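# Transfer wet-printed cloth into the frame on the other board

## Task

Carry the newly printed cloth over to the frame on the opposite board and leave it there lying flat, squarely aligned with the frame and with its print facing up. Because the ink has not dried, nothing at all may come into contact with the printed area.

## Robot and tools

Robot: two six-joint arms, left_arm and right_arm, each with a two-finger gripper and a wrist camera. The left gripper's fingers can fold. Parts held in the outer quarter of the pads, near the fingertips, are squeezed normally. Parts held closer to the palm may be held loosely, held too hard, or suddenly released. If a left fingertip is pushed straight into a surface while the fingers are not fully closed, it folds with little resistance, and the next grip may fail. The right fingers are rigid. For the cloth, pinch only unprinted edges or margins with the fingertips, and lift and carry it so the wet print touches nothing.

Frames: The scene frame has its origin at table-top height, midway between the nominal bases. +z points up, +x points out over the table, and left_arm sits on the +y side. Calibrated bases: left_arm at (+0.025, +0.417, 0) m with quat_wxyz (+1.000, 0, 0, -0.003); right_arm at (+0.067, -0.337, 0) m with quat_wxyz (+1.000, 0, 0, -0.015). Hand positions, velocities, targets and wrist-camera poses are reported in each arm's own base frame. Fixed cameras and the table use the scene frame. On the gripper, the fingers point along +z and open and close along y. end_effector_position is the midpoint between the closed pads. Fingertips extend about 33 mm past it (for gaps up to 40 mm), shrinking to 9 mm when fully open.

Row layout: each row is one flat list of 18 numbers, each in [-1, 1], covering both arms even if only one moves. The first nine are left_arm dx, dy, dz, rx, ry, rz, then left gripper position, force_limit, speed. The next nine are the same for right_arm. The six pose numbers are an offset, not a pose. They count from that arm's Hand target at the start of the action or move, along that arm's base axes. 1.0 equals 0.6 m or 180 degrees. rx, ry, rz form one rotation vector, turning about the Hand target position. Rows in a table do not add up; each counts from the same start. Sending six zeros re-requests the current Hand target. The gripper numbers are absolute commands, not offsets. position: +1 is open (140 mm), about -0.8 is where the pads touch, and -1 closes until blocked. force_limit: about 14 N at -1, 40 N at 0, 58 N at +1 for a slow close; a faster close squeezes harder. speed: about 30 mm/s at -1, 140 at 0, 250 at +1. Both force_limit and speed start at +1. A 0 is a real command, so to leave a gripper unchanged, repeat its last three numbers.

Tools:
- execute_actions(actions, cameras): actions is a list of actions. Each action is a table of up to 15 rows, one per 1/30 s step; a short table repeats its final row to fill the 15 steps (0.5 s). An empty list just returns state and images.
- move(target, speed, blend, stop_force, zero, blocking, cameras): target is one 18-number row, or a list of up to 15 rows. All offsets in a list count from the same starting Hand targets. speed is in m/s, 0.002 to 3.6, default 0.25; turning is capped at twice that in rad/s. Give one value, or one per target. blend is a corner-rounding radius in m. stop_force is in N, 3 to 120, and ends an arm's path when its push against the motion reaches that level; it is unreliable if the gripper rotates. zero (default true) re-zeroes the force reference first. blocking=false returns early, but it cannot be combined with stop_force. Paths are straight, ignore obstacles and the other arm, and end after at most 10 s. Finger changes in later list targets take effect on arrival there.
- wait(seconds 0 to 10), stop(), zero_wrist_force(arm), zoom_image(camera, region [x0, y0, x1, y1] in pixels, at most 504x504), finished_scene(scene: the current scene number).
Cameras: cam_head_left, cam_head_right, cam_high, cam_left_wrist, cam_right_wrist, each 672x504. cameras=[] returns no images.

Results: Each arm reports end_effector_position (m), end_effector_quat_wxyz, velocities (omitted when Joint velocities reads within noise), Hand target (the last commanded pose after clipping), and Tool commands. Orientation commands are clipped to within 32 degrees of the measured orientation at each step. A gripper often stops short of its Hand target; the next action asks for it again, or you can send the remaining distance. object_status: 0 moving, 1 blocked while opening, 2 blocked while closing (a grip), 3 reached the requested position or the pads met. position_measured is in counts: 3 is open, about 75 is 100 mm, 139 is 60 mm, 200 is 20 mm, 230 is closed. Wrist force and torque are given in the end-effector axes and are zeroed at scene start; a third line gives the peak since the previous reading. Joint torques include gravity. A move adds a move: line with its outcome (done, off_target, moving, held, fault) and any limits (paced = pose clipped, held = steps withheld).

Avoid: a net force of about 150 N, or joint torque at its limit (132 N m for shoulder and elbow, 24.6 N m for the wrists), triggers a 10 s fault stop. Motors warn at 70 °C and brake at 85 °C. Also avoid pushing past a firm contact, fast impacts, clashes between the two arms or gripping the other arm's fingers, passing the wrist near its own base, dropping or releasing things while they move, and letting anything fall off the table.

Each tool is called after ">>>" as name([rows], argument=value, ...), one row to a line, values as JSON.

## Session

>>> execute_actions(actions=[])

Scene clock: 0.00 s.
left_arm: end_effector_position=(+0.6165, -0.3745, +0.2520) position_measured=3 object_status=3 end_effector_quat_wxyz=(-0.308, +0.884, +0.297, +0.188) | right_arm: end_effector_position=(+0.5837, -0.0757, +0.3316) position_measured=3 object_status=3 end_effector_quat_wxyz=(-0.149, +0.868, +0.116, +0.460)
Joint positions: left_arm=[-0.958 -0.634 0.323 -0.713 -1.047 1.385] | right_arm=[-0.845 -1.792 2.102 -2.293 -0.621 2.244]
Joint velocities: within noise
Joint torques (N m): no reading
Motor temperatures (°C): left_arm=[44 26 39 30 35 40] | right_arm=[27 30 24 49 37 39]
Wrist force (N): no reading
Wrist torque (N m): no reading
Wrist force, peak (N): no reading
Hand target: left_arm +0.6165, -0.3745, +0.2520; -0.308, +0.884, +0.297, +0.188 | right_arm +0.5837, -0.0757, +0.3316; -0.149, +0.868, +0.116, +0.460
Tool commands: left_gripper/position=+1.0 left_gripper/force_limit=+1.0 left_gripper/speed=+1.0 right_gripper/position=+1.0 right_gripper/force_limit=+1.0 right_gripper/speed=+1.0

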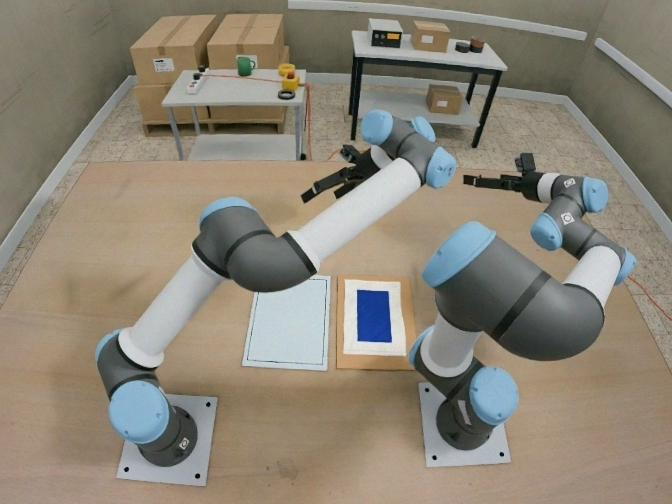

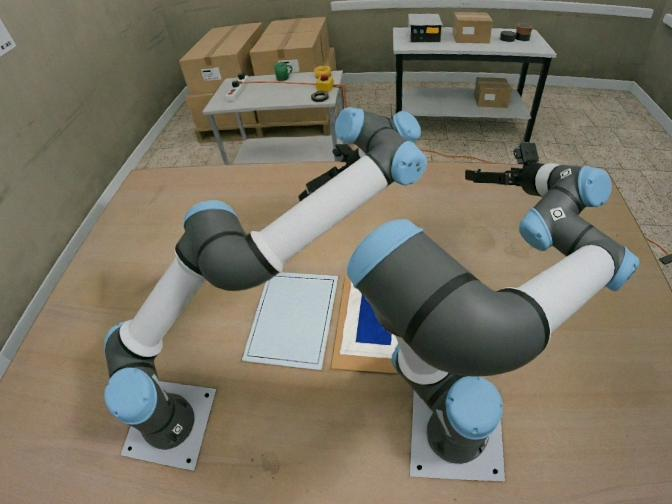

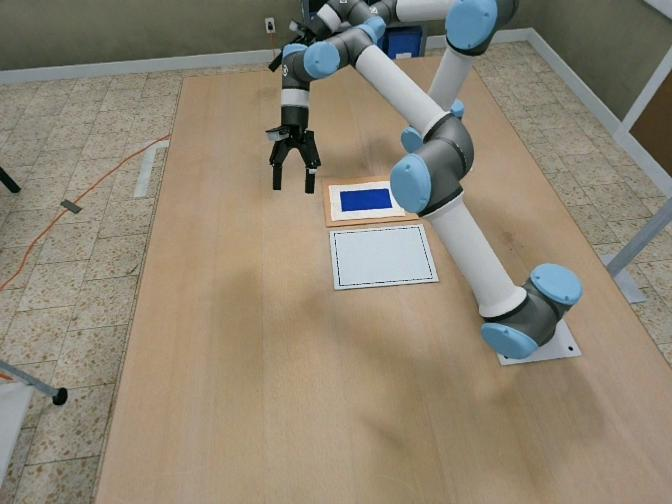

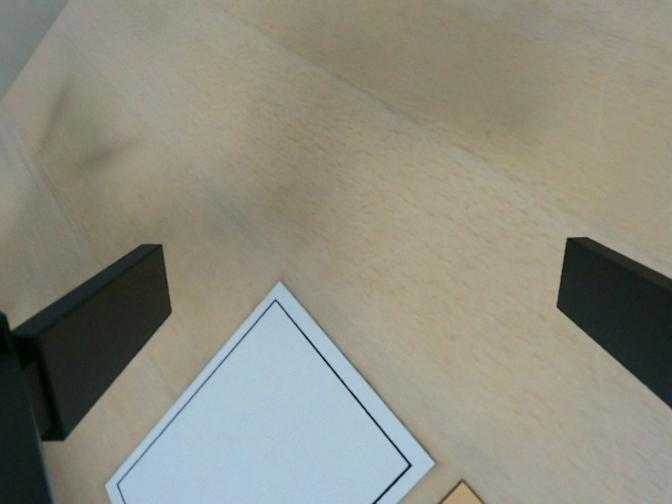

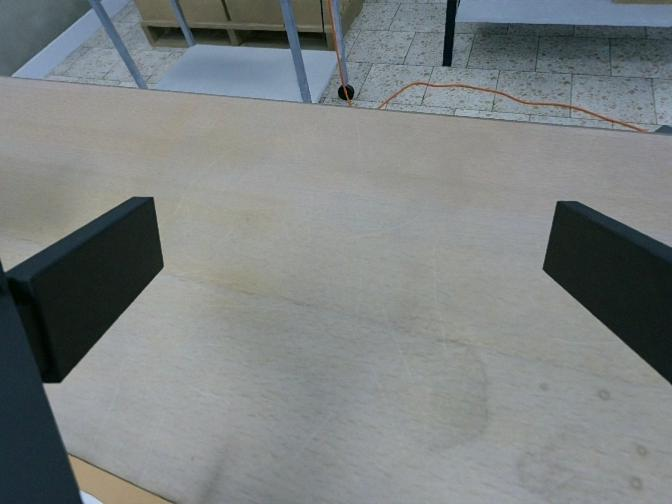

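>>> zoom_image(camera="cam_head_left", region=[230, 260, 430, 385])

>>> zoom_image(camera="cam_high", region=[310, 165, 450, 295])

>>> zoom_image(camera="cam_head_right", region=[230, 255, 430, 385])

Scaled by 2.520.

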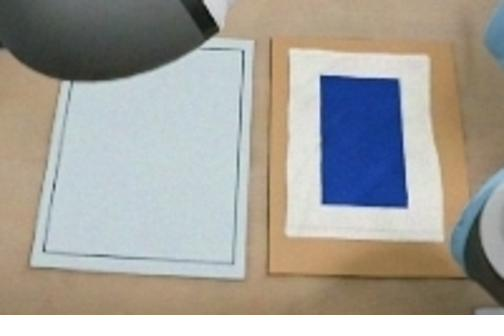

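Scaled by 3.600.

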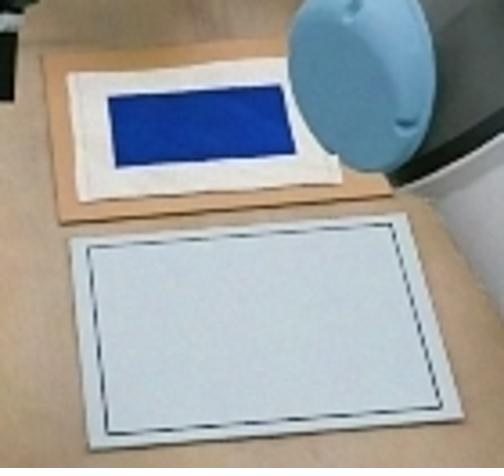

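Scaled by 2.520.

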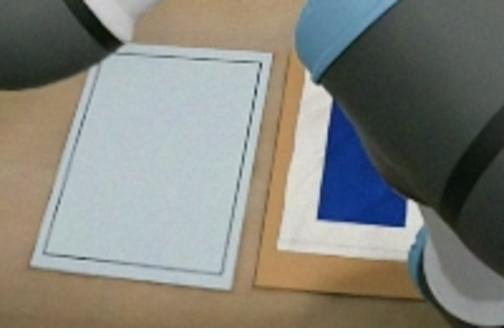

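>>> move([
  [-0.565,-0.134,0.08,-0.204,0.1245,-0.1966,-0.3,1,1,0,0,0,0,0,0,-0.3,1,1],
  [-0.565,-0.134,0.08,-0.204,0.1245,-0.1966,-0.3,1,1,-0.25,0.635,0.0,-0.0991,0.306,-0.0772,-0.3,1,1],
], speed=0.3)

Scene clock: 76.77 s.
left_arm: end_effector_position=(+0.2775, -0.4549, +0.3000) position_measured=167 object_status=3 end_effector_quat_wxyz=(+0.000, +1.000, +0.000, +0.000) | right_arm: end_effector_position=(+0.4337, +0.3052, +0.3316) position_measured=167 object_status=3 end_effector_quat_wxyz=(+0.000, +1.000, +0.001, +0.001)
Joint positions: left_arm=[-1.276 -1.513 1.451 -1.509 -1.571 1.865] | right_arm=[0.359 -1.512 1.369 -1.429 -1.57 3.499]
Joint velocities: within noise
Joint torques (N m): left_arm=[-6.96 -37.62 -13.23 -4.14 -1.35 1.54] | right_arm=[6.45 -21.5 -41.16 -1.69 -2.41 2.72]
Motor temperatures (°C): left_arm=[44 26 39 30 34 40] | right_arm=[27 30 24 49 37 38]
Wrist force (N): left_arm=[1.0 0.7 -0.2] | right_arm=[0.2 -1.5 -1.9]
Wrist torque (N m): left_arm=[-0.04 -0.20 0.18] | right_arm=[-0.35 -0.31 0.00]
Wrist force, peak (N): left_arm=[1.4 0.6 -0.3] | right_arm=[0.0 -3.1 -1.8]
Hand target: left_arm +0.2775, -0.4549, +0.3000; +0.000, +1.000, +0.000, +0.000 | right_arm +0.4337, +0.3053, +0.3316; +0.000, +1.000, +0.001, +0.000
Off the commanded pose: left_arm 0.000 m, 0 deg | right_arm 0.000 m, 0 deg.
move: done
camera_calibration:
cam_left_wrist: T_world_to_cam=[[-0.0206243, -0.999674, -0.015054, -0.430756], [-0.95644, 0.0153423, 0.291525, 0.197372], [-0.291199, 0.0204107, -0.956445, 0.521554], [0, 0, 0, 1]] pos_world=[0.331767, -0.444289, 0.434814]
cam_right_wrist: T_world_to_cam=[[0.00934771, -0.999911, 0.00948068, 0.30755], [-0.925217, -0.00505209, 0.379405, 0.273215], [-0.379324, -0.0123183, -0.925182, 0.617695], [0, 0, 0, 1]] pos_world=[0.484215, 0.316512, 0.464905]

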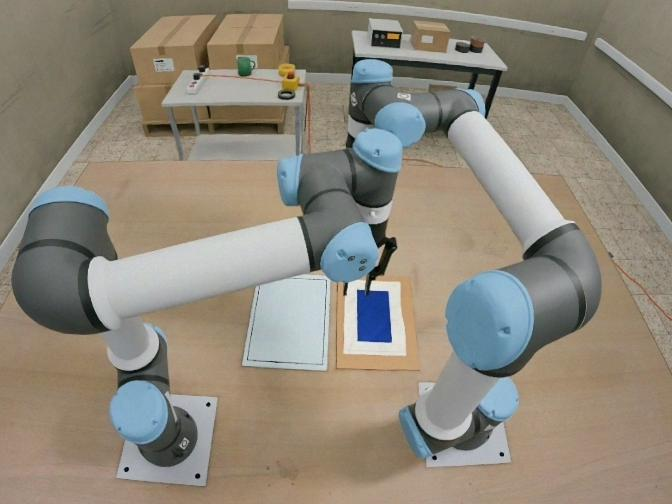

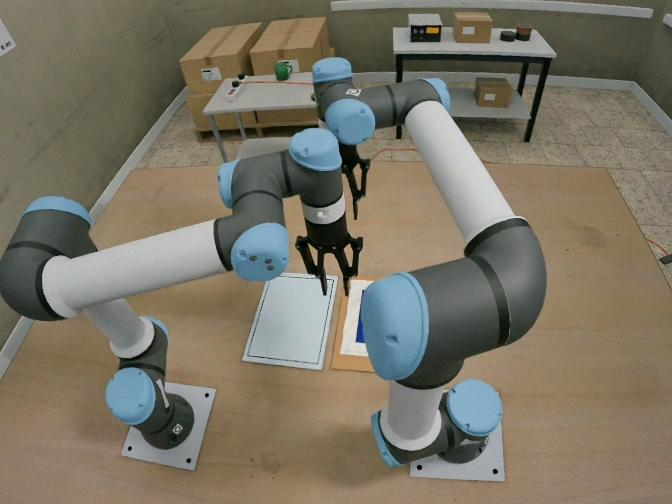

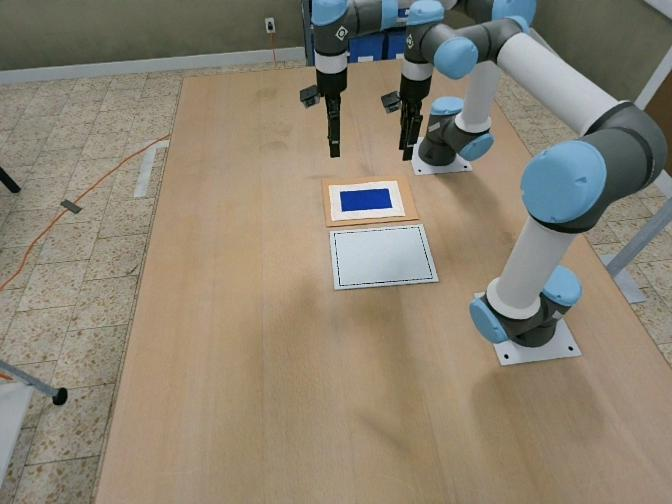

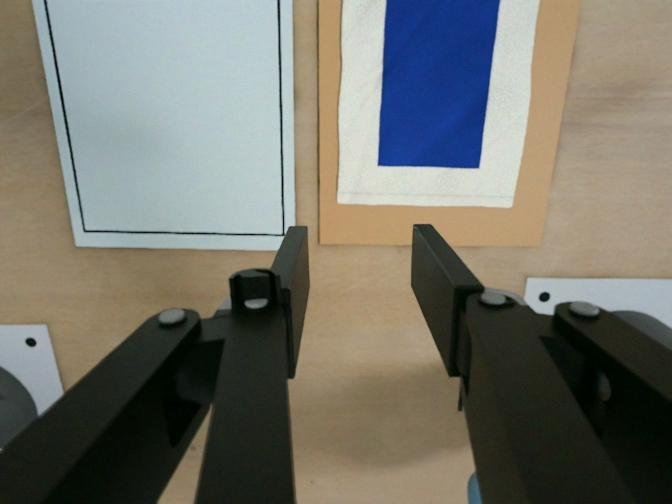

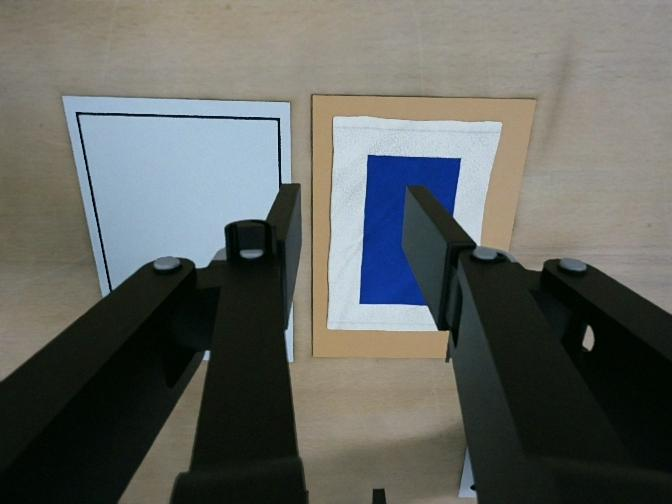

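>>> move(target=[-0.0693,-0.0345,-0.30,0,0,0,-1,-1,1,-0.0895,-0.3278,-0.353,0,0,0,-1,-1,1], speed=0.25)

Scene clock: 119.97 s.
left_arm: end_effector_position=(+0.2360, -0.4755, +0.1200) position_measured=237 object_status=3 end_effector_quat_wxyz=(+0.000, +1.000, +0.000, +0.000) | right_arm: end_effector_position=(+0.3800, +0.1087, +0.1199) position_measured=235 object_status=3 end_effector_quat_wxyz=(+0.000, +1.000, +0.001, +0.000)
Joint positions: left_arm=[-1.364 -1.446 1.847 -1.972 -1.571 1.777] | right_arm=[-0.066 -1.788 2.171 -1.955 -1.57 3.074]
Joint velocities: within noise
Joint torques (N m): left_arm=[-8.2 -14.58 -10.59 -4.46 1.57 -1.82] | right_arm=[-6.93 -22.92 -10.43 -4.74 2.28 -2.17]
Motor temperatures (°C): left_arm=[43 26 38 30 34 40] | right_arm=[27 30 24 49 37 38]
Wrist force (N): left_arm=[1.2 0.4 -0.3] | right_arm=[0.6 -1.6 -2.0]
Wrist torque (N m): left_arm=[-0.09 -0.23 0.17] | right_arm=[-0.39 -0.40 -0.01]
Wrist force, peak (N): left_arm=[1.2 0.5 -1.2] | right_arm=[0.7 -2.7 -3.2]
Hand target: left_arm +0.2360, -0.4756, +0.1200; +0.000, +1.000, +0.000, +0.000 | right_arm +0.3800, +0.1086, +0.1198; +0.000, +1.000, +0.001, +0.000
Off the commanded pose: left_arm 0.000 m, 0 deg | right_arm 0.000 m, 0 deg.
move: done
camera_calibration:
cam_left_wrist: T_world_to_cam=[[-0.0206243, -0.999674, -0.015054, -0.455015], [-0.95644, 0.0153423, 0.291525, 0.210347], [-0.291199, 0.0204107, -0.956445, 0.337798], [0, 0, 0, 1]] pos_world=[0.290167, -0.464989, 0.254914]
cam_right_wrist: T_world_to_cam=[[0.00920302, -0.999911, 0.00964505, 0.113597], [-0.92505, -0.00485035, 0.379815, 0.302658], [-0.379735, -0.0124176, -0.925012, 0.399189], [0, 0, 0, 1]] pos_world=[0.430514, 0.120012, 0.253205]

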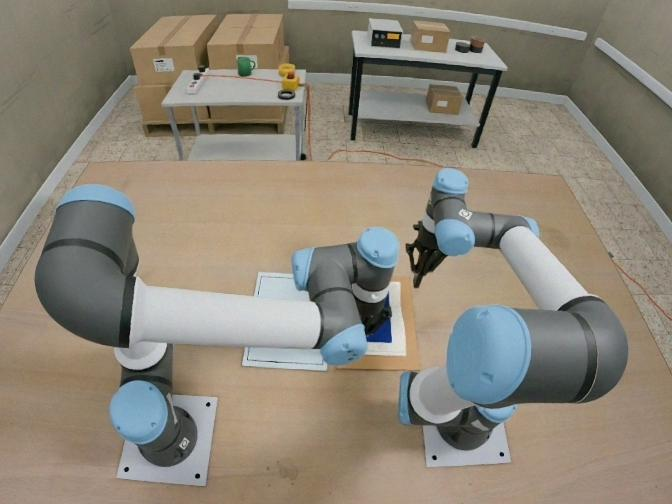

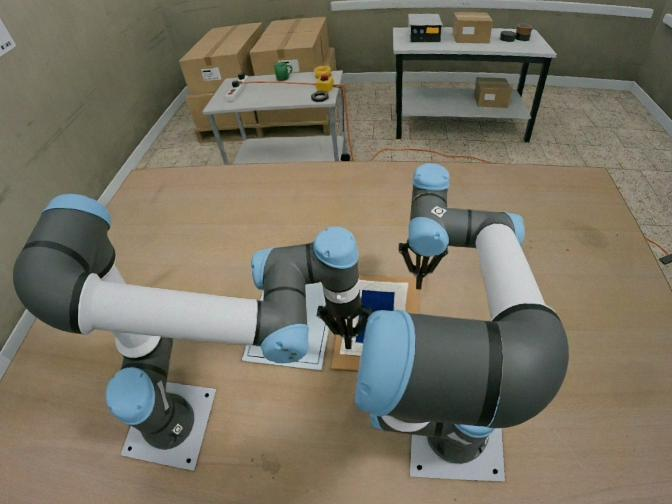

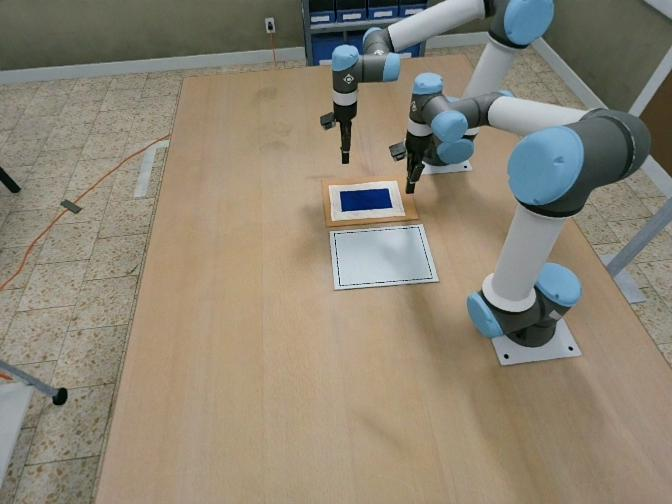

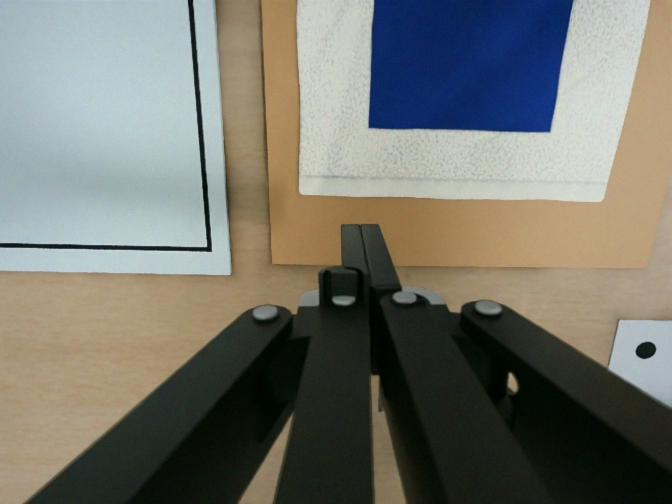

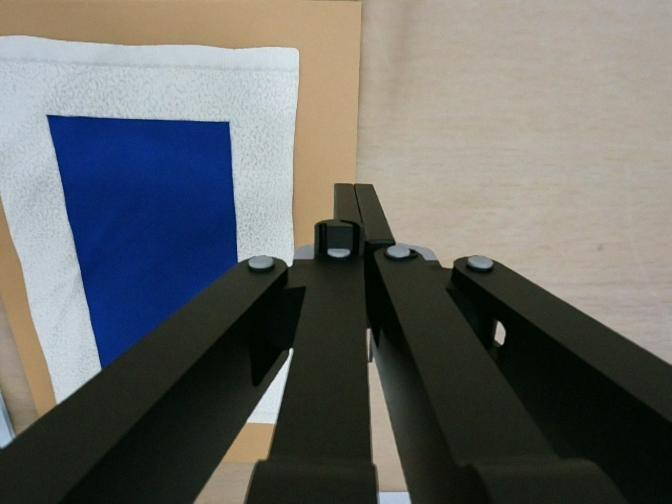

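>>> move(target=[-0.025,0,-0.0833,0,0,0,-1,-1,1,0,0.0217,-0.0833,0,0,0,-1,-1,1], speed=0.15)

>>> move(target=[0,0,-0.0833,0,0,0,-1,-1,1,0,0,-0.0833,0,0,0,-1,-1,1], speed=0.012, stop_force=4)

Scene clock: 141.90 s.
left_arm: end_effector_position=(+0.2210, -0.4756, +0.0701) position_measured=237 object_status=3 end_effector_quat_wxyz=(+0.000, +1.000, +0.000, +0.000) | right_arm: end_effector_position=(+0.3800, +0.1216, +0.0699) position_measured=235 object_status=3 end_effector_quat_wxyz=(+0.000, +1.000, +0.001, +0.000)
Joint positions: left_arm=[-1.393 -1.405 1.941 -2.108 -1.571 1.748] | right_arm=[-0.032 -1.713 2.255 -2.114 -1.57 3.109]
Joint velocities: within noise
Joint torques (N m): left_arm=[-7.12 -14.37 -10.2 -4.32 1.4 -1.73] | right_arm=[7.21 -8.63 -9.57 -4.86 -2.37 2.8]
Motor temperatures (°C): left_arm=[43 26 38 29 34 39] | right_arm=[27 30 24 48 37 38]
Wrist force (N): left_arm=[1.1 0.7 -0.5] | right_arm=[0.6 -1.7 -2.0]
Wrist torque (N m): left_arm=[-0.04 -0.20 0.17] | right_arm=[-0.39 -0.41 -0.02]
Wrist force, peak (N): left_arm=[1.5 0.7 -1.3] | right_arm=[0.8 -1.6 -2.9]
Hand target: left_arm +0.2210, -0.4756, +0.0700; +0.000, +1.000, +0.000, +0.000 | right_arm +0.3800, +0.1216, +0.0698; +0.000, +1.000, +0.001, +0.000
Off the commanded pose: left_arm 0.000 m, 0 deg | right_arm 0.000 m, 0 deg.
move: done
camera_calibration:
cam_left_wrist: T_world_to_cam=[[-0.0206243, -0.999674, -0.015054, -0.456077], [-0.95644, 0.0153423, 0.291525, 0.210577], [-0.291199, 0.0204107, -0.956445, 0.285608], [0, 0, 0, 1]] pos_world=[0.275167, -0.464989, 0.204914]
cam_right_wrist: T_world_to_cam=[[0.00925804, -0.999912, 0.00951626, 0.126981], [-0.925084, -0.00495128, 0.37973, 0.321757], [-0.37965, -0.0123189, -0.925048, 0.353057], [0, 0, 0, 1]] pos_world=[0.430514, 0.132912, 0.203205]

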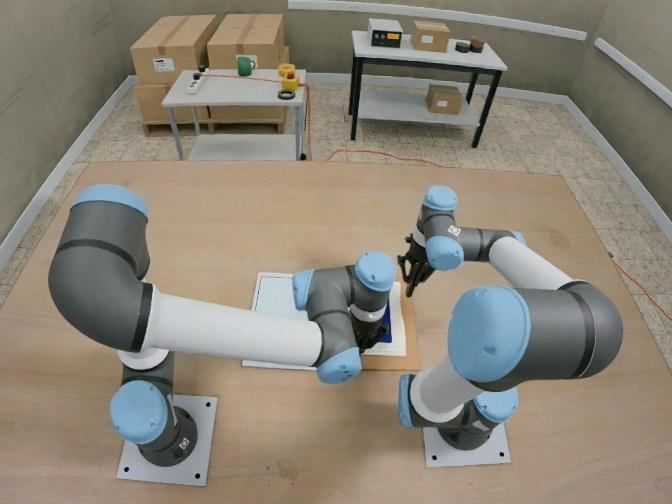

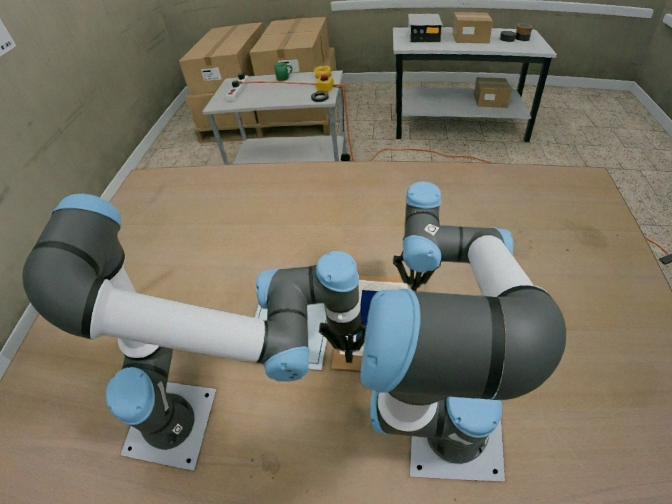

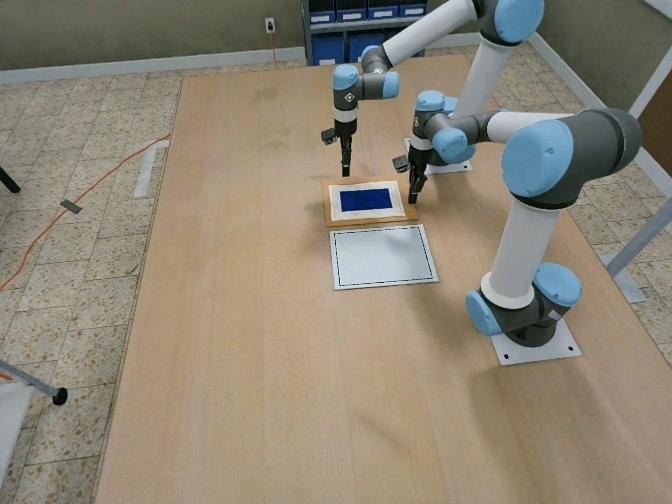

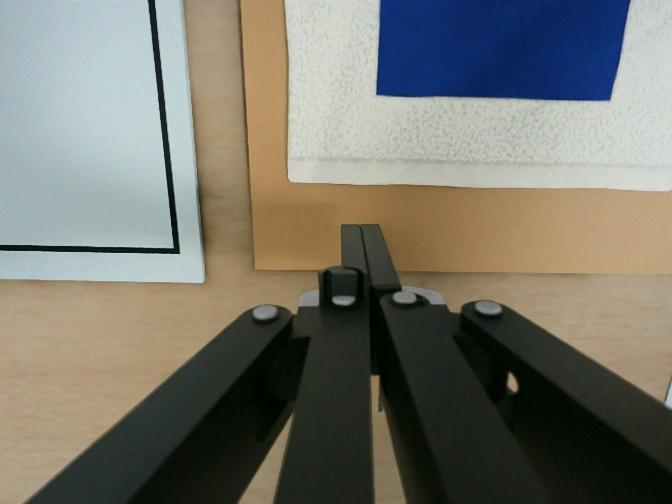

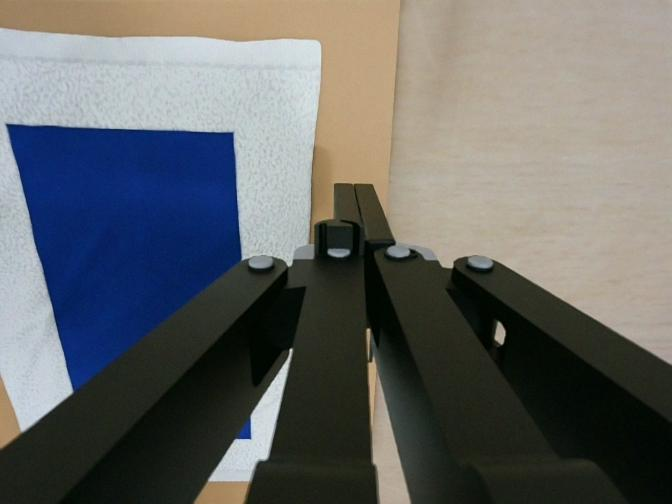

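Scene clock: 146.07 s.
left_arm: end_effector_position=(+0.2210, -0.4756, +0.0379) position_measured=237 object_status=3 end_effector_quat_wxyz=(+0.000, +1.000, +0.000, +0.000) | right_arm: end_effector_position=(+0.3800, +0.1216, +0.0370) position_measured=235 object_status=3 end_effector_quat_wxyz=(+0.000, +1.000, +0.001, +0.000)
Joint positions: left_arm=[-1.393 -1.36 1.984 -2.195 -1.571 1.748] | right_arm=[-0.032 -1.655 2.307 -2.223 -1.57 3.109]
Joint velocities: within noise
Joint torques (N m): left_arm=[-7.58 -39.02 -32.69 -0.93 1.66 -1.69] | right_arm=[-3.01 -21.58 -32.09 -2.07 1.16 2.44]
Motor temperatures (°C): left_arm=[43 26 38 29 34 39] | right_arm=[27 30 24 48 37 38]
Wrist force (N): left_arm=[1.5 1.0 -1.3] | right_arm=[-1.7 -2.7 -12.5]
Wrist torque (N m): left_arm=[-0.02 -0.27 0.17] | right_arm=[-0.13 -0.49 -0.02]
Wrist force, peak (N): left_arm=[-3.0 -14.5 -37.3] | right_arm=[-29.3 -0.8 -79.1]
Hand target: left_arm +0.2210, -0.4756, +0.0379; +0.000, +1.000, +0.000, +0.000 (not the last commanded pose) | right_arm +0.3800, +0.1216, +0.0370; +0.000, +1.000, +0.001, +0.000 (not the last commanded pose)
Off the commanded pose: left_arm 0.018 m, 0 deg | right_arm 0.017 m, 0 deg.
move: contact (left_arm, right_arm)
camera_calibration:
cam_left_wrist: T_world_to_cam=[[-0.0206549, -0.999672, -0.0151492, -0.456535], [-0.95644, 0.0153438, 0.291526, 0.219935], [-0.291198, 0.0205107, -0.956443, 0.254952], [0, 0, 0, 1]] pos_world=[0.275167, -0.464989, 0.172814]
cam_right_wrist: T_world_to_cam=[[0.00925835, -0.999912, 0.00951493, 0.127294], [-0.925049, -0.00495094, 0.379816, 0.33422], [-0.379736, -0.0123182, -0.925013, 0.322653], [0, 0, 0, 1]] pos_world=[0.430514, 0.132912, 0.170305]

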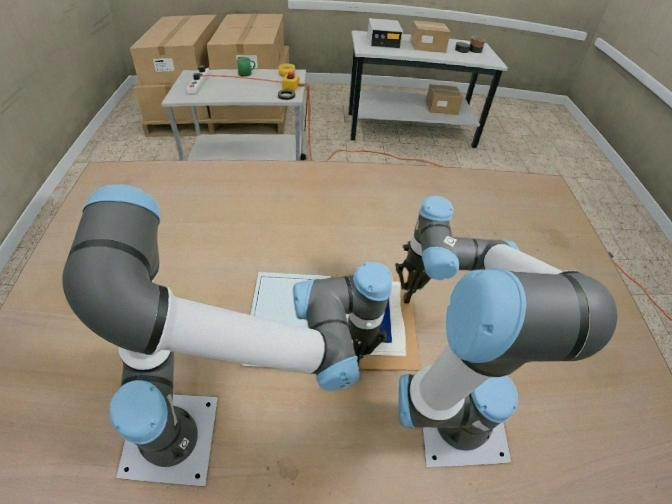

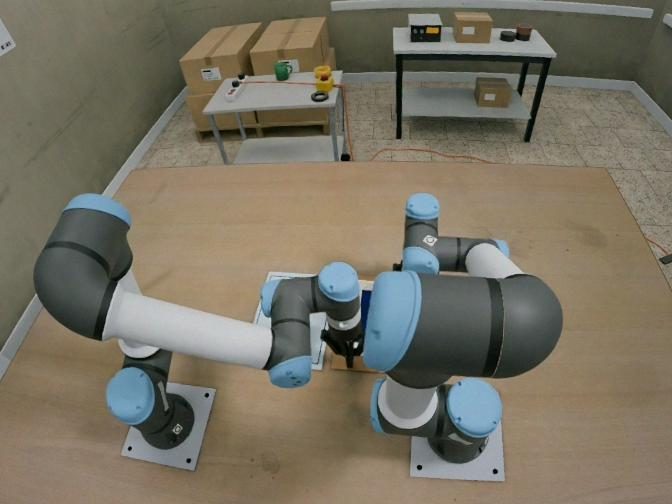

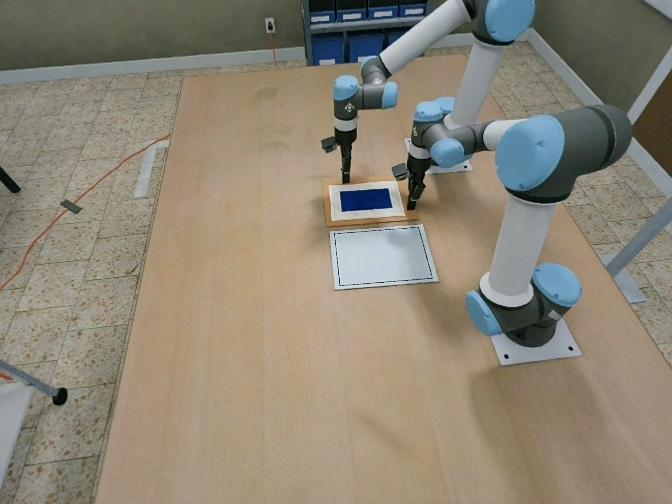

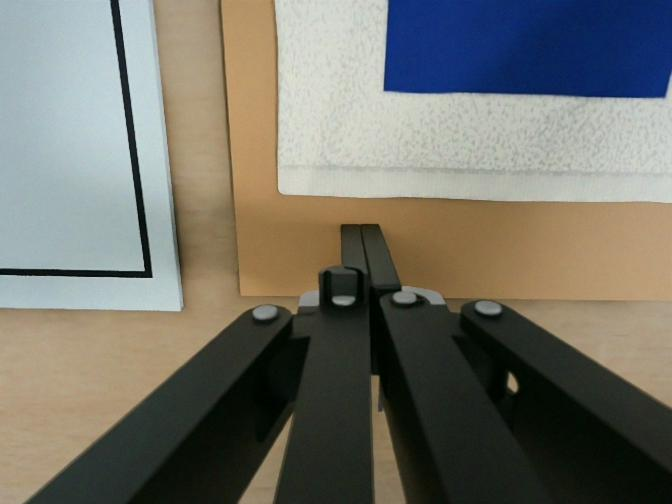

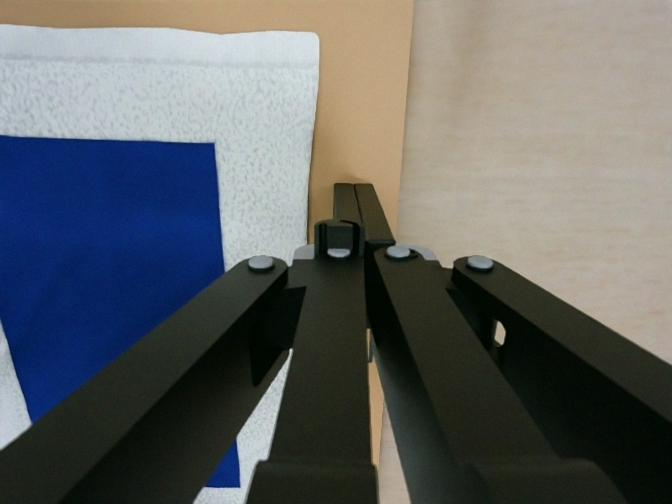

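>>> move([
  [0,0,0.08,0,0,0,-0.543,-1,-0.5,0,0,0.1,0,0,0,-0.543,-1,-0.5],
  [0.065,0.0453,0.08,0,0,0,-0.543,-1,-0.5,0.0917,0.2973,0.1,0,0,0,-0.543,-1,-0.5],
], speed=0.25, cameras=["cam_head_left","cam_left_wrist","cam_right_wrist"])

Scene clock: 171.23 s.
left_arm: end_effector_position=(+0.2599, -0.4484, +0.0859) position_measured=198 object_status=3 end_effector_quat_wxyz=(+0.000, +1.000, +0.000, +0.000) | right_arm: end_effector_position=(+0.4349, +0.2999, +0.0970) position_measured=198 object_status=3 end_effector_quat_wxyz=(+0.000, +1.000, +0.001, +0.000)
Joint positions: left_arm=[-1.306 -1.438 1.935 -2.068 -1.571 1.835] | right_arm=[0.348 -1.429 1.892 -2.035 -1.57 3.489]
Joint velocities: within noise
Joint torques (N m): left_arm=[8.12 -38.75 -10.87 -4.26 -1.19 1.33] | right_arm=[7.78 -22.88 -38.81 -1.8 -2.45 2.6]
Motor temperatures (°C): left_arm=[43 26 38 29 34 39] | right_arm=[27 30 24 48 37 38]
Wrist force (N): left_arm=[1.3 0.7 -0.5] | right_arm=[1.2 -0.7 -2.3]
Wrist torque (N m): left_arm=[-0.03 -0.24 0.18] | right_arm=[-0.16 -0.53 -0.02]
Wrist force, peak (N): left_arm=[1.4 1.3 -1.5] | right_arm=[-1.8 -3.0 -12.9]
Hand target: left_arm +0.2600, -0.4484, +0.0859; +0.000, +1.000, +0.000, +0.000 | right_arm +0.4350, +0.3000, +0.0970; +0.000, +1.000, +0.001, +0.000
Off the commanded pose: left_arm 0.000 m, 0 deg | right_arm 0.000 m, 0 deg.
move: done
camera_calibration:
cam_left_wrist: T_world_to_cam=[[-0.0206243, -0.999674, -0.015054, -0.427842], [-0.95644, 0.0153423, 0.291525, 0.242825], [-0.291199, 0.0204107, -0.956445, 0.311617], [0, 0, 0, 1]] pos_world=[0.314167, -0.437789, 0.220814]
cam_right_wrist: T_world_to_cam=[[0.00925768, -0.999912, 0.00951487, 0.304499], [-0.925098, -0.00495195, 0.379696, 0.363244], [-0.379615, -0.0123173, -0.925062, 0.401189], [0, 0, 0, 1]] pos_world=[0.485514, 0.311212, 0.230305]
Images, in order (width x height): cam_head_left 672x504, cam_left_wrist 672x504, cam_right_wrist 672x504.

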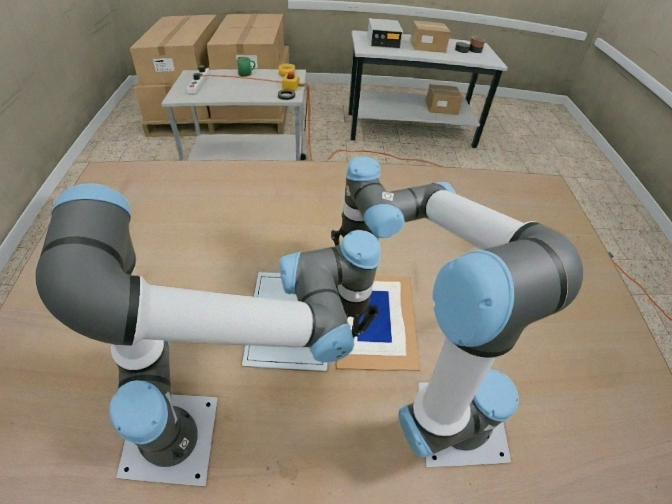

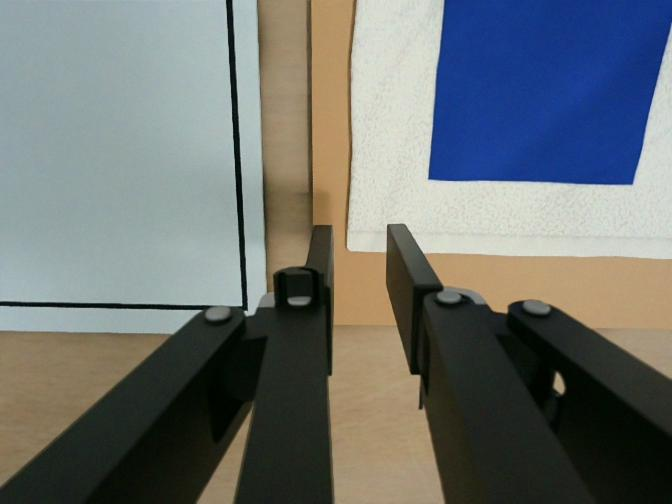

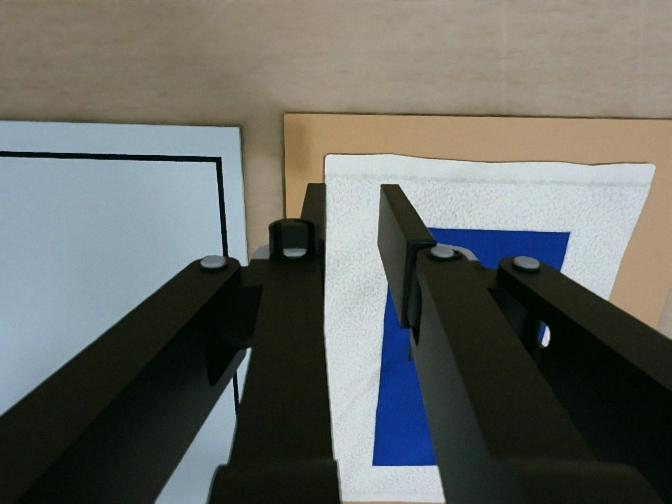

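>>> move([
  [0,-0.0013,-0.06,0,0,0,-0.543,-1,-0.5,-0.0073,0.008,-0.08,0,0,0,-0.543,-1,-0.5],
  [0,-0.0013,-0.0795,0,0,0,-0.543,-1,-0.5,-0.0073,0.008,-0.1,0,0,0,-0.543,-1,-0.5],
], speed=[0.1,0.015], stop_force=5, cameras=["cam_head_left","cam_left_wrist","cam_right_wrist"])

Scene clock: 196.43 s.
left_arm: end_effector_position=(+0.2600, -0.4492, +0.0413) position_measured=198 object_status=3 end_effector_quat_wxyz=(+0.000, +1.000, +0.000, +0.000) | right_arm: end_effector_position=(+0.4306, +0.3048, +0.0408) position_measured=198 object_status=3 end_effector_quat_wxyz=(+0.000, +1.000, +0.001, +0.000)
Joint positions: left_arm=[-1.306 -1.377 1.994 -2.189 -1.571 1.835] | right_arm=[0.36 -1.358 1.972 -2.186 -1.571 3.501]
Joint velocities: within noise
Joint torques (N m): left_arm=[-4.56 -37.13 -30.04 -0.51 0.38 -1.52] | right_arm=[4 -36.88 -32.31 -1.66 -0.65 2.31]
Motor temperatures (°C): left_arm=[43 26 38 29 34 39] | right_arm=[27 30 24 48 37 38]
Wrist force (N): left_arm=[0.9 0.1 -5.9] | right_arm=[0.8 -0.5 -7.4]
Wrist torque (N m): left_arm=[-0.12 -0.18 0.18] | right_arm=[-0.21 -0.53 0.00]
Wrist force, peak (N): left_arm=[0.8 1.4 -12.7] | right_arm=[-0.4 -0.1 -16.9]
Hand target: left_arm +0.2600, -0.4492, +0.0413; +0.000, +1.000, +0.000, +0.000 (not the last commanded pose) | right_arm +0.4306, +0.3048, +0.0408; +0.000, +1.000, +0.001, +0.000 (not the last commanded pose)
Off the commanded pose: left_arm 0.003 m, 0 deg | right_arm 0.004 m, 0 deg.
move: contact (left_arm, right_arm); path passed 1 of 2 targets
camera_calibration:
cam_left_wrist: T_world_to_cam=[[-0.0206549, -0.999672, -0.0151492, -0.429288], [-0.95644, 0.0153438, 0.291526, 0.255869], [-0.291198, 0.0205107, -0.956443, 0.268924], [0, 0, 0, 1]] pos_world=[0.314167, -0.438589, 0.176114]
cam_right_wrist: T_world_to_cam=[[0.00920269, -0.999911, 0.00964638, 0.309977], [-0.925085, -0.00485069, 0.379729, 0.380492], [-0.379649, -0.0124183, -0.925047, 0.347635], [0, 0, 0, 1]] pos_world=[0.481114, 0.316112, 0.174105]
Images, in order (width x height): cam_head_left 672x504, cam_left_wrist 672x504, cam_right_wrist 672x504.

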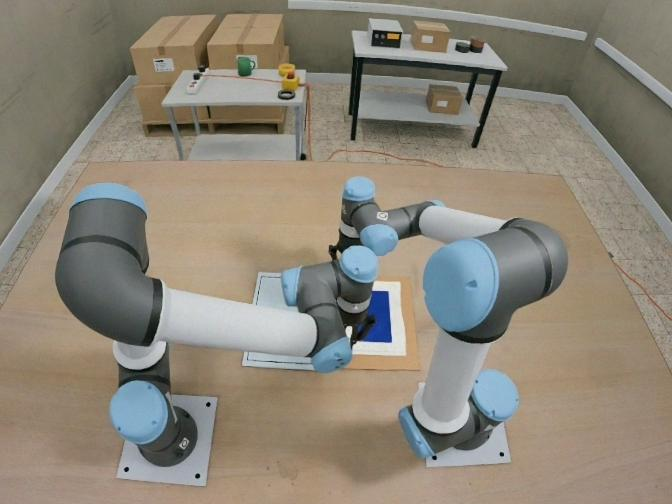

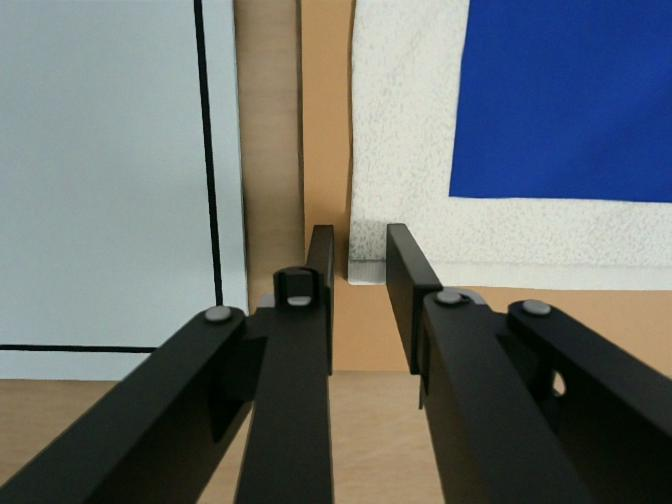

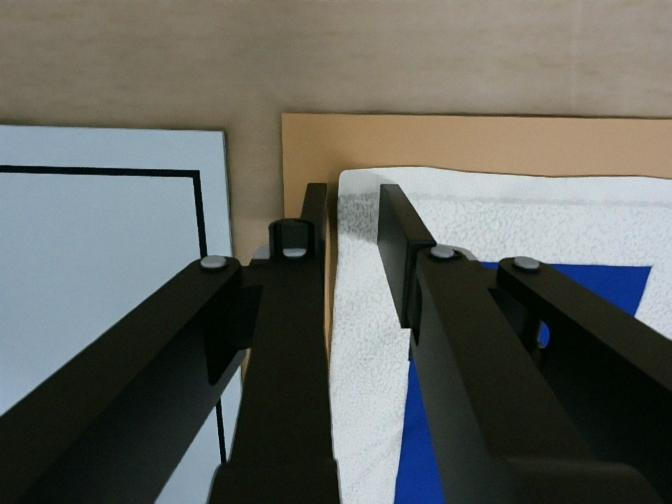

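>>> move([
  [0,0.0067,0.014,-0.0389,0,0,-0.543,-1,-0.5,0,0.0067,0.014,-0.0389,0,0,-0.543,-1,-0.5],
  [0,0.0067,-0.0022,-0.0389,0,0,-0.543,-1,-0.5,0,0.0067,-0.0033,-0.0389,0,0,-0.543,-1,-0.5],
], speed=[0.08,0.02], cameras=["cam_left_wrist","cam_right_wrist"])

Scene clock: 214.50 s.
left_arm: end_effector_position=(+0.2600, -0.4451, +0.0400) position_measured=198 object_status=3 end_effector_quat_wxyz=(+0.061, +0.998, +0.000, +0.000) | right_arm: end_effector_position=(+0.4306, +0.3088, +0.0390) position_measured=198 object_status=3 end_effector_quat_wxyz=(+0.061, +0.998, +0.001, +0.000)
Joint positions: left_arm=[-1.282 -1.429 2.108 -2.367 -1.605 1.857] | right_arm=[0.434 -1.305 1.899 -2.115 -1.681 3.577]
Joint velocities: within noise
Joint torques (N m): left_arm=[9.63 -12.39 -6.84 -4.48 -1.6 1.56] | right_arm=[5.97 -17.56 -3.62 -4.84 -2.66 2.75]
Motor temperatures (°C): left_arm=[43 26 38 29 34 39] | right_arm=[27 30 24 48 37 38]
Wrist force (N): left_arm=[1.5 0.4 -0.9] | right_arm=[-3.7 2.8 -19.6]
Wrist torque (N m): left_arm=[-0.10 -0.30 0.21] | right_arm=[0.00 -0.67 -0.09]
Wrist force, peak (N): left_arm=[1.3 0.4 -6.2] | right_arm=[-3.7 2.8 -19.6]
Hand target: left_arm +0.2600, -0.4451, +0.0399; +0.061, +0.998, +0.000, +0.000 | right_arm +0.4306, +0.3088, +0.0388; +0.061, +0.998, +0.001, +0.000
Off the commanded pose: left_arm 0.000 m, 0 deg | right_arm 0.000 m, 0 deg.
move: done
camera_calibration:
cam_left_wrist: T_world_to_cam=[[-0.0205463, -0.994061, 0.106863, -0.427702], [-0.956444, 0.0506735, 0.287483, 0.272058], [-0.291191, -0.0963014, -0.951806, 0.215481], [0, 0, 0, 1]] pos_world=[0.314166, -0.418197, 0.172589]
cam_right_wrist: T_world_to_cam=[[0.00921092, -0.991294, 0.131341, 0.306579], [-0.925125, 0.041407, 0.377399, 0.367131], [-0.379552, -0.124983, -0.91669, 0.380439], [0, 0, 0, 1]] pos_world=[0.481215, 0.336257, 0.169923]
Images, in order (width x height): cam_left_wrist 672x504, cam_right_wrist 672x504.

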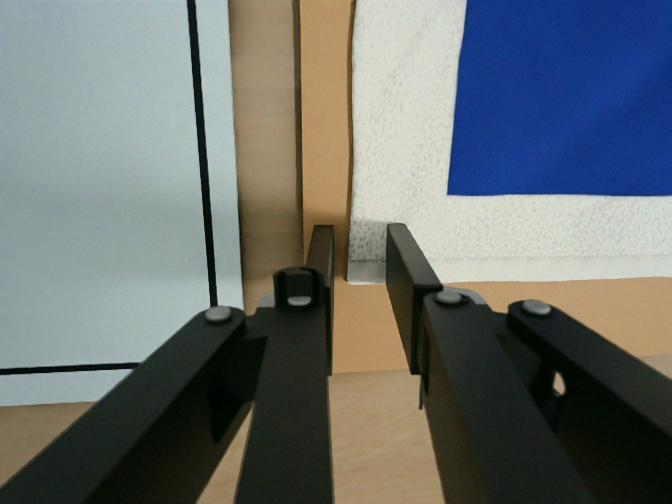

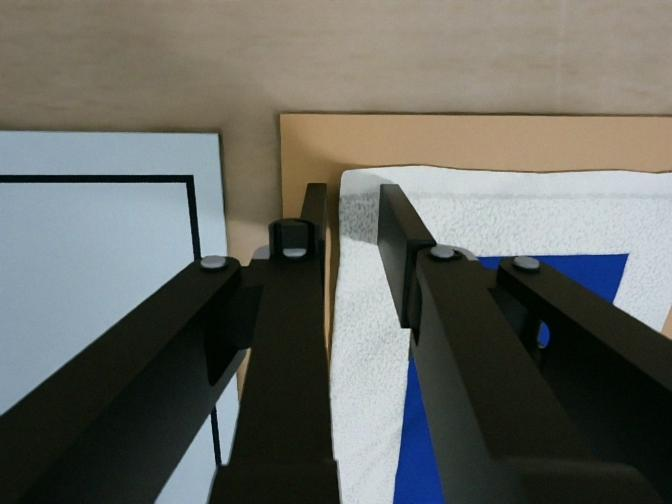

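>>> move(target=[0,0,-0.0013,0,0,0,-0.543,-1,-0.5,0,0,0.001,0,0,0,-0.543,-1,-0.5], speed=0.02, cameras=[])

>>> move(target=[0,0,0,0,0,0,-1,-1,-1,0,0,0,0,0,0,-1,-1,-1], cameras=["cam_left_wrist","cam_right_wrist","cam_high"])

Scene clock: 219.33 s.
left_arm: end_effector_position=(+0.2600, -0.4452, +0.0393) position_measured=198 object_status=3 end_effector_quat_wxyz=(+0.061, +0.998, +0.000, +0.000) | right_arm: end_effector_position=(+0.4305, +0.3087, +0.0393) position_measured=198 object_status=3 end_effector_quat_wxyz=(+0.061, +0.998, +0.001, +0.000)
Joint positions: left_arm=[-1.282 -1.428 2.109 -2.369 -1.605 1.857] | right_arm=[0.434 -1.305 1.899 -2.114 -1.681 3.577]
Joint velocities: within noise
Joint torques (N m): left_arm=[7.65 0.75 -0.43 -4.46 -1.04 1.42] | right_arm=[-2.43 -40.77 -34.36 -0.73 -2.26 2.57]
Motor temperatures (°C): left_arm=[43 26 38 29 34 39] | right_arm=[27 30 24 48 37 38]
Wrist force (N): left_arm=[-2.3 -6.5 -33.0] | right_arm=[2.9 -0.7 -5.2]
Wrist torque (N m): left_arm=[0.68 -0.33 0.15] | right_arm=[-0.17 -0.48 0.00]
Wrist force, peak (N): left_arm=[-2.3 -6.5 -33.0] | right_arm=[-4.5 3.6 -36.8]
Hand target: left_arm +0.2600, -0.4451, +0.0392; +0.061, +0.998, +0.000, +0.000 | right_arm +0.4306, +0.3088, +0.0394; +0.061, +0.998, +0.001, +0.000
Off the commanded pose: left_arm 0.000 m, 0 deg | right_arm 0.000 m, 0 deg.
move: done
No camera images: "cameras" was empty.

Scene clock: 220.17 s.
left_arm: end_effector_position=(+0.2600, -0.4451, +0.0392) position_measured=200 object_status=2 end_effector_quat_wxyz=(+0.061, +0.998, +0.000, +0.000) | right_arm: end_effector_position=(+0.4306, +0.3088, +0.0395) position_measured=226 object_status=0 end_effector_quat_wxyz=(+0.061, +0.998, +0.001, +0.000)
Joint positions: left_arm=[-1.282 -1.428 2.109 -2.369 -1.605 1.857] | right_arm=[0.434 -1.305 1.899 -2.114 -1.681 3.577]
Joint velocities: within noise
Joint torques (N m): left_arm=[-5.84 7.07 -1.59 -7.03 -0.53 1.57] | right_arm=[-2.65 -27.03 -26.24 -3.81 1.14 2.2]
Motor temperatures (°C): left_arm=[43 26 38 29 34 39] | right_arm=[27 30 24 48 37 38]
Wrist force (N): left_arm=[-4.2 -20.2 -56.3] | right_arm=[0.9 8.4 -22.0]
Wrist torque (N m): left_arm=[1.56 -0.43 0.11] | right_arm=[-0.46 -0.57 -0.02]
Wrist force, peak (N): left_arm=[-4.5 -20.2 -57.0] | right_arm=[0.8 8.5 -22.5]
Hand target: left_arm +0.2600, -0.4451, +0.0392; +0.061, +0.998, +0.000, +0.000 | right_arm +0.4306, +0.3088, +0.0394; +0.061, +0.998, +0.001, +0.000
Off the commanded pose: left_arm 0.000 m, 0 deg | right_arm 0.000 m, 0 deg.
move: done
camera_calibration:
cam_left_wrist: T_world_to_cam=[[-0.0205463, -0.994061, 0.106863, -0.427616], [-0.956444, 0.0506735, 0.287483, 0.272288], [-0.291191, -0.0963014, -0.951806, 0.214719], [0, 0, 0, 1]] pos_world=[0.314166, -0.418197, 0.171789]
cam_right_wrist: T_world_to_cam=[[0.00923549, -0.991282, 0.131437, 0.306481], [-0.925126, 0.0414204, 0.377393, 0.36694], [-0.379547, -0.125081, -0.916678, 0.380926], [0, 0, 0, 1]] pos_world=[0.481214, 0.336257, 0.170423]
Images, in order (width x height): cam_high 672x504, cam_left_wrist 672x504, cam_right_wrist 672x504.

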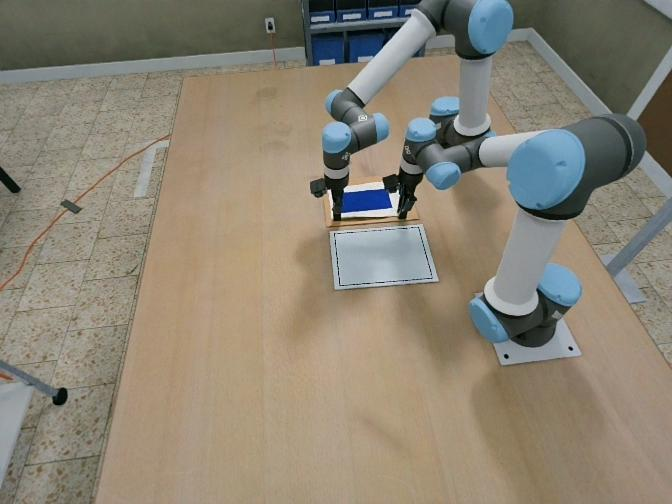

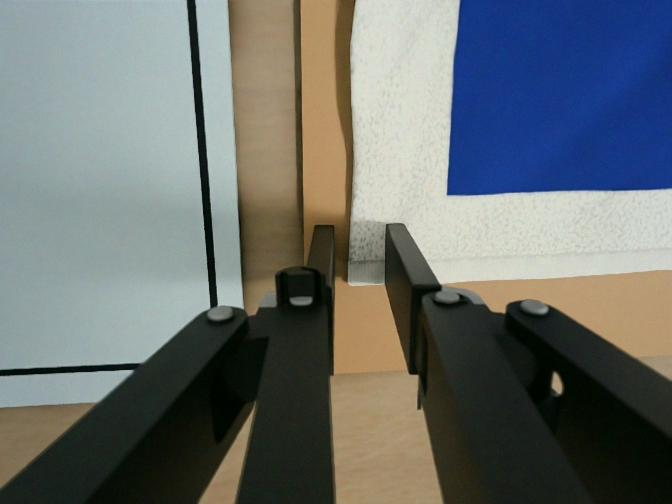

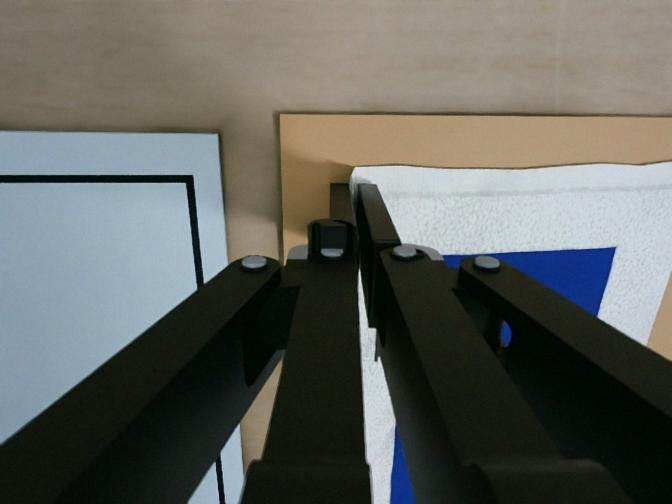

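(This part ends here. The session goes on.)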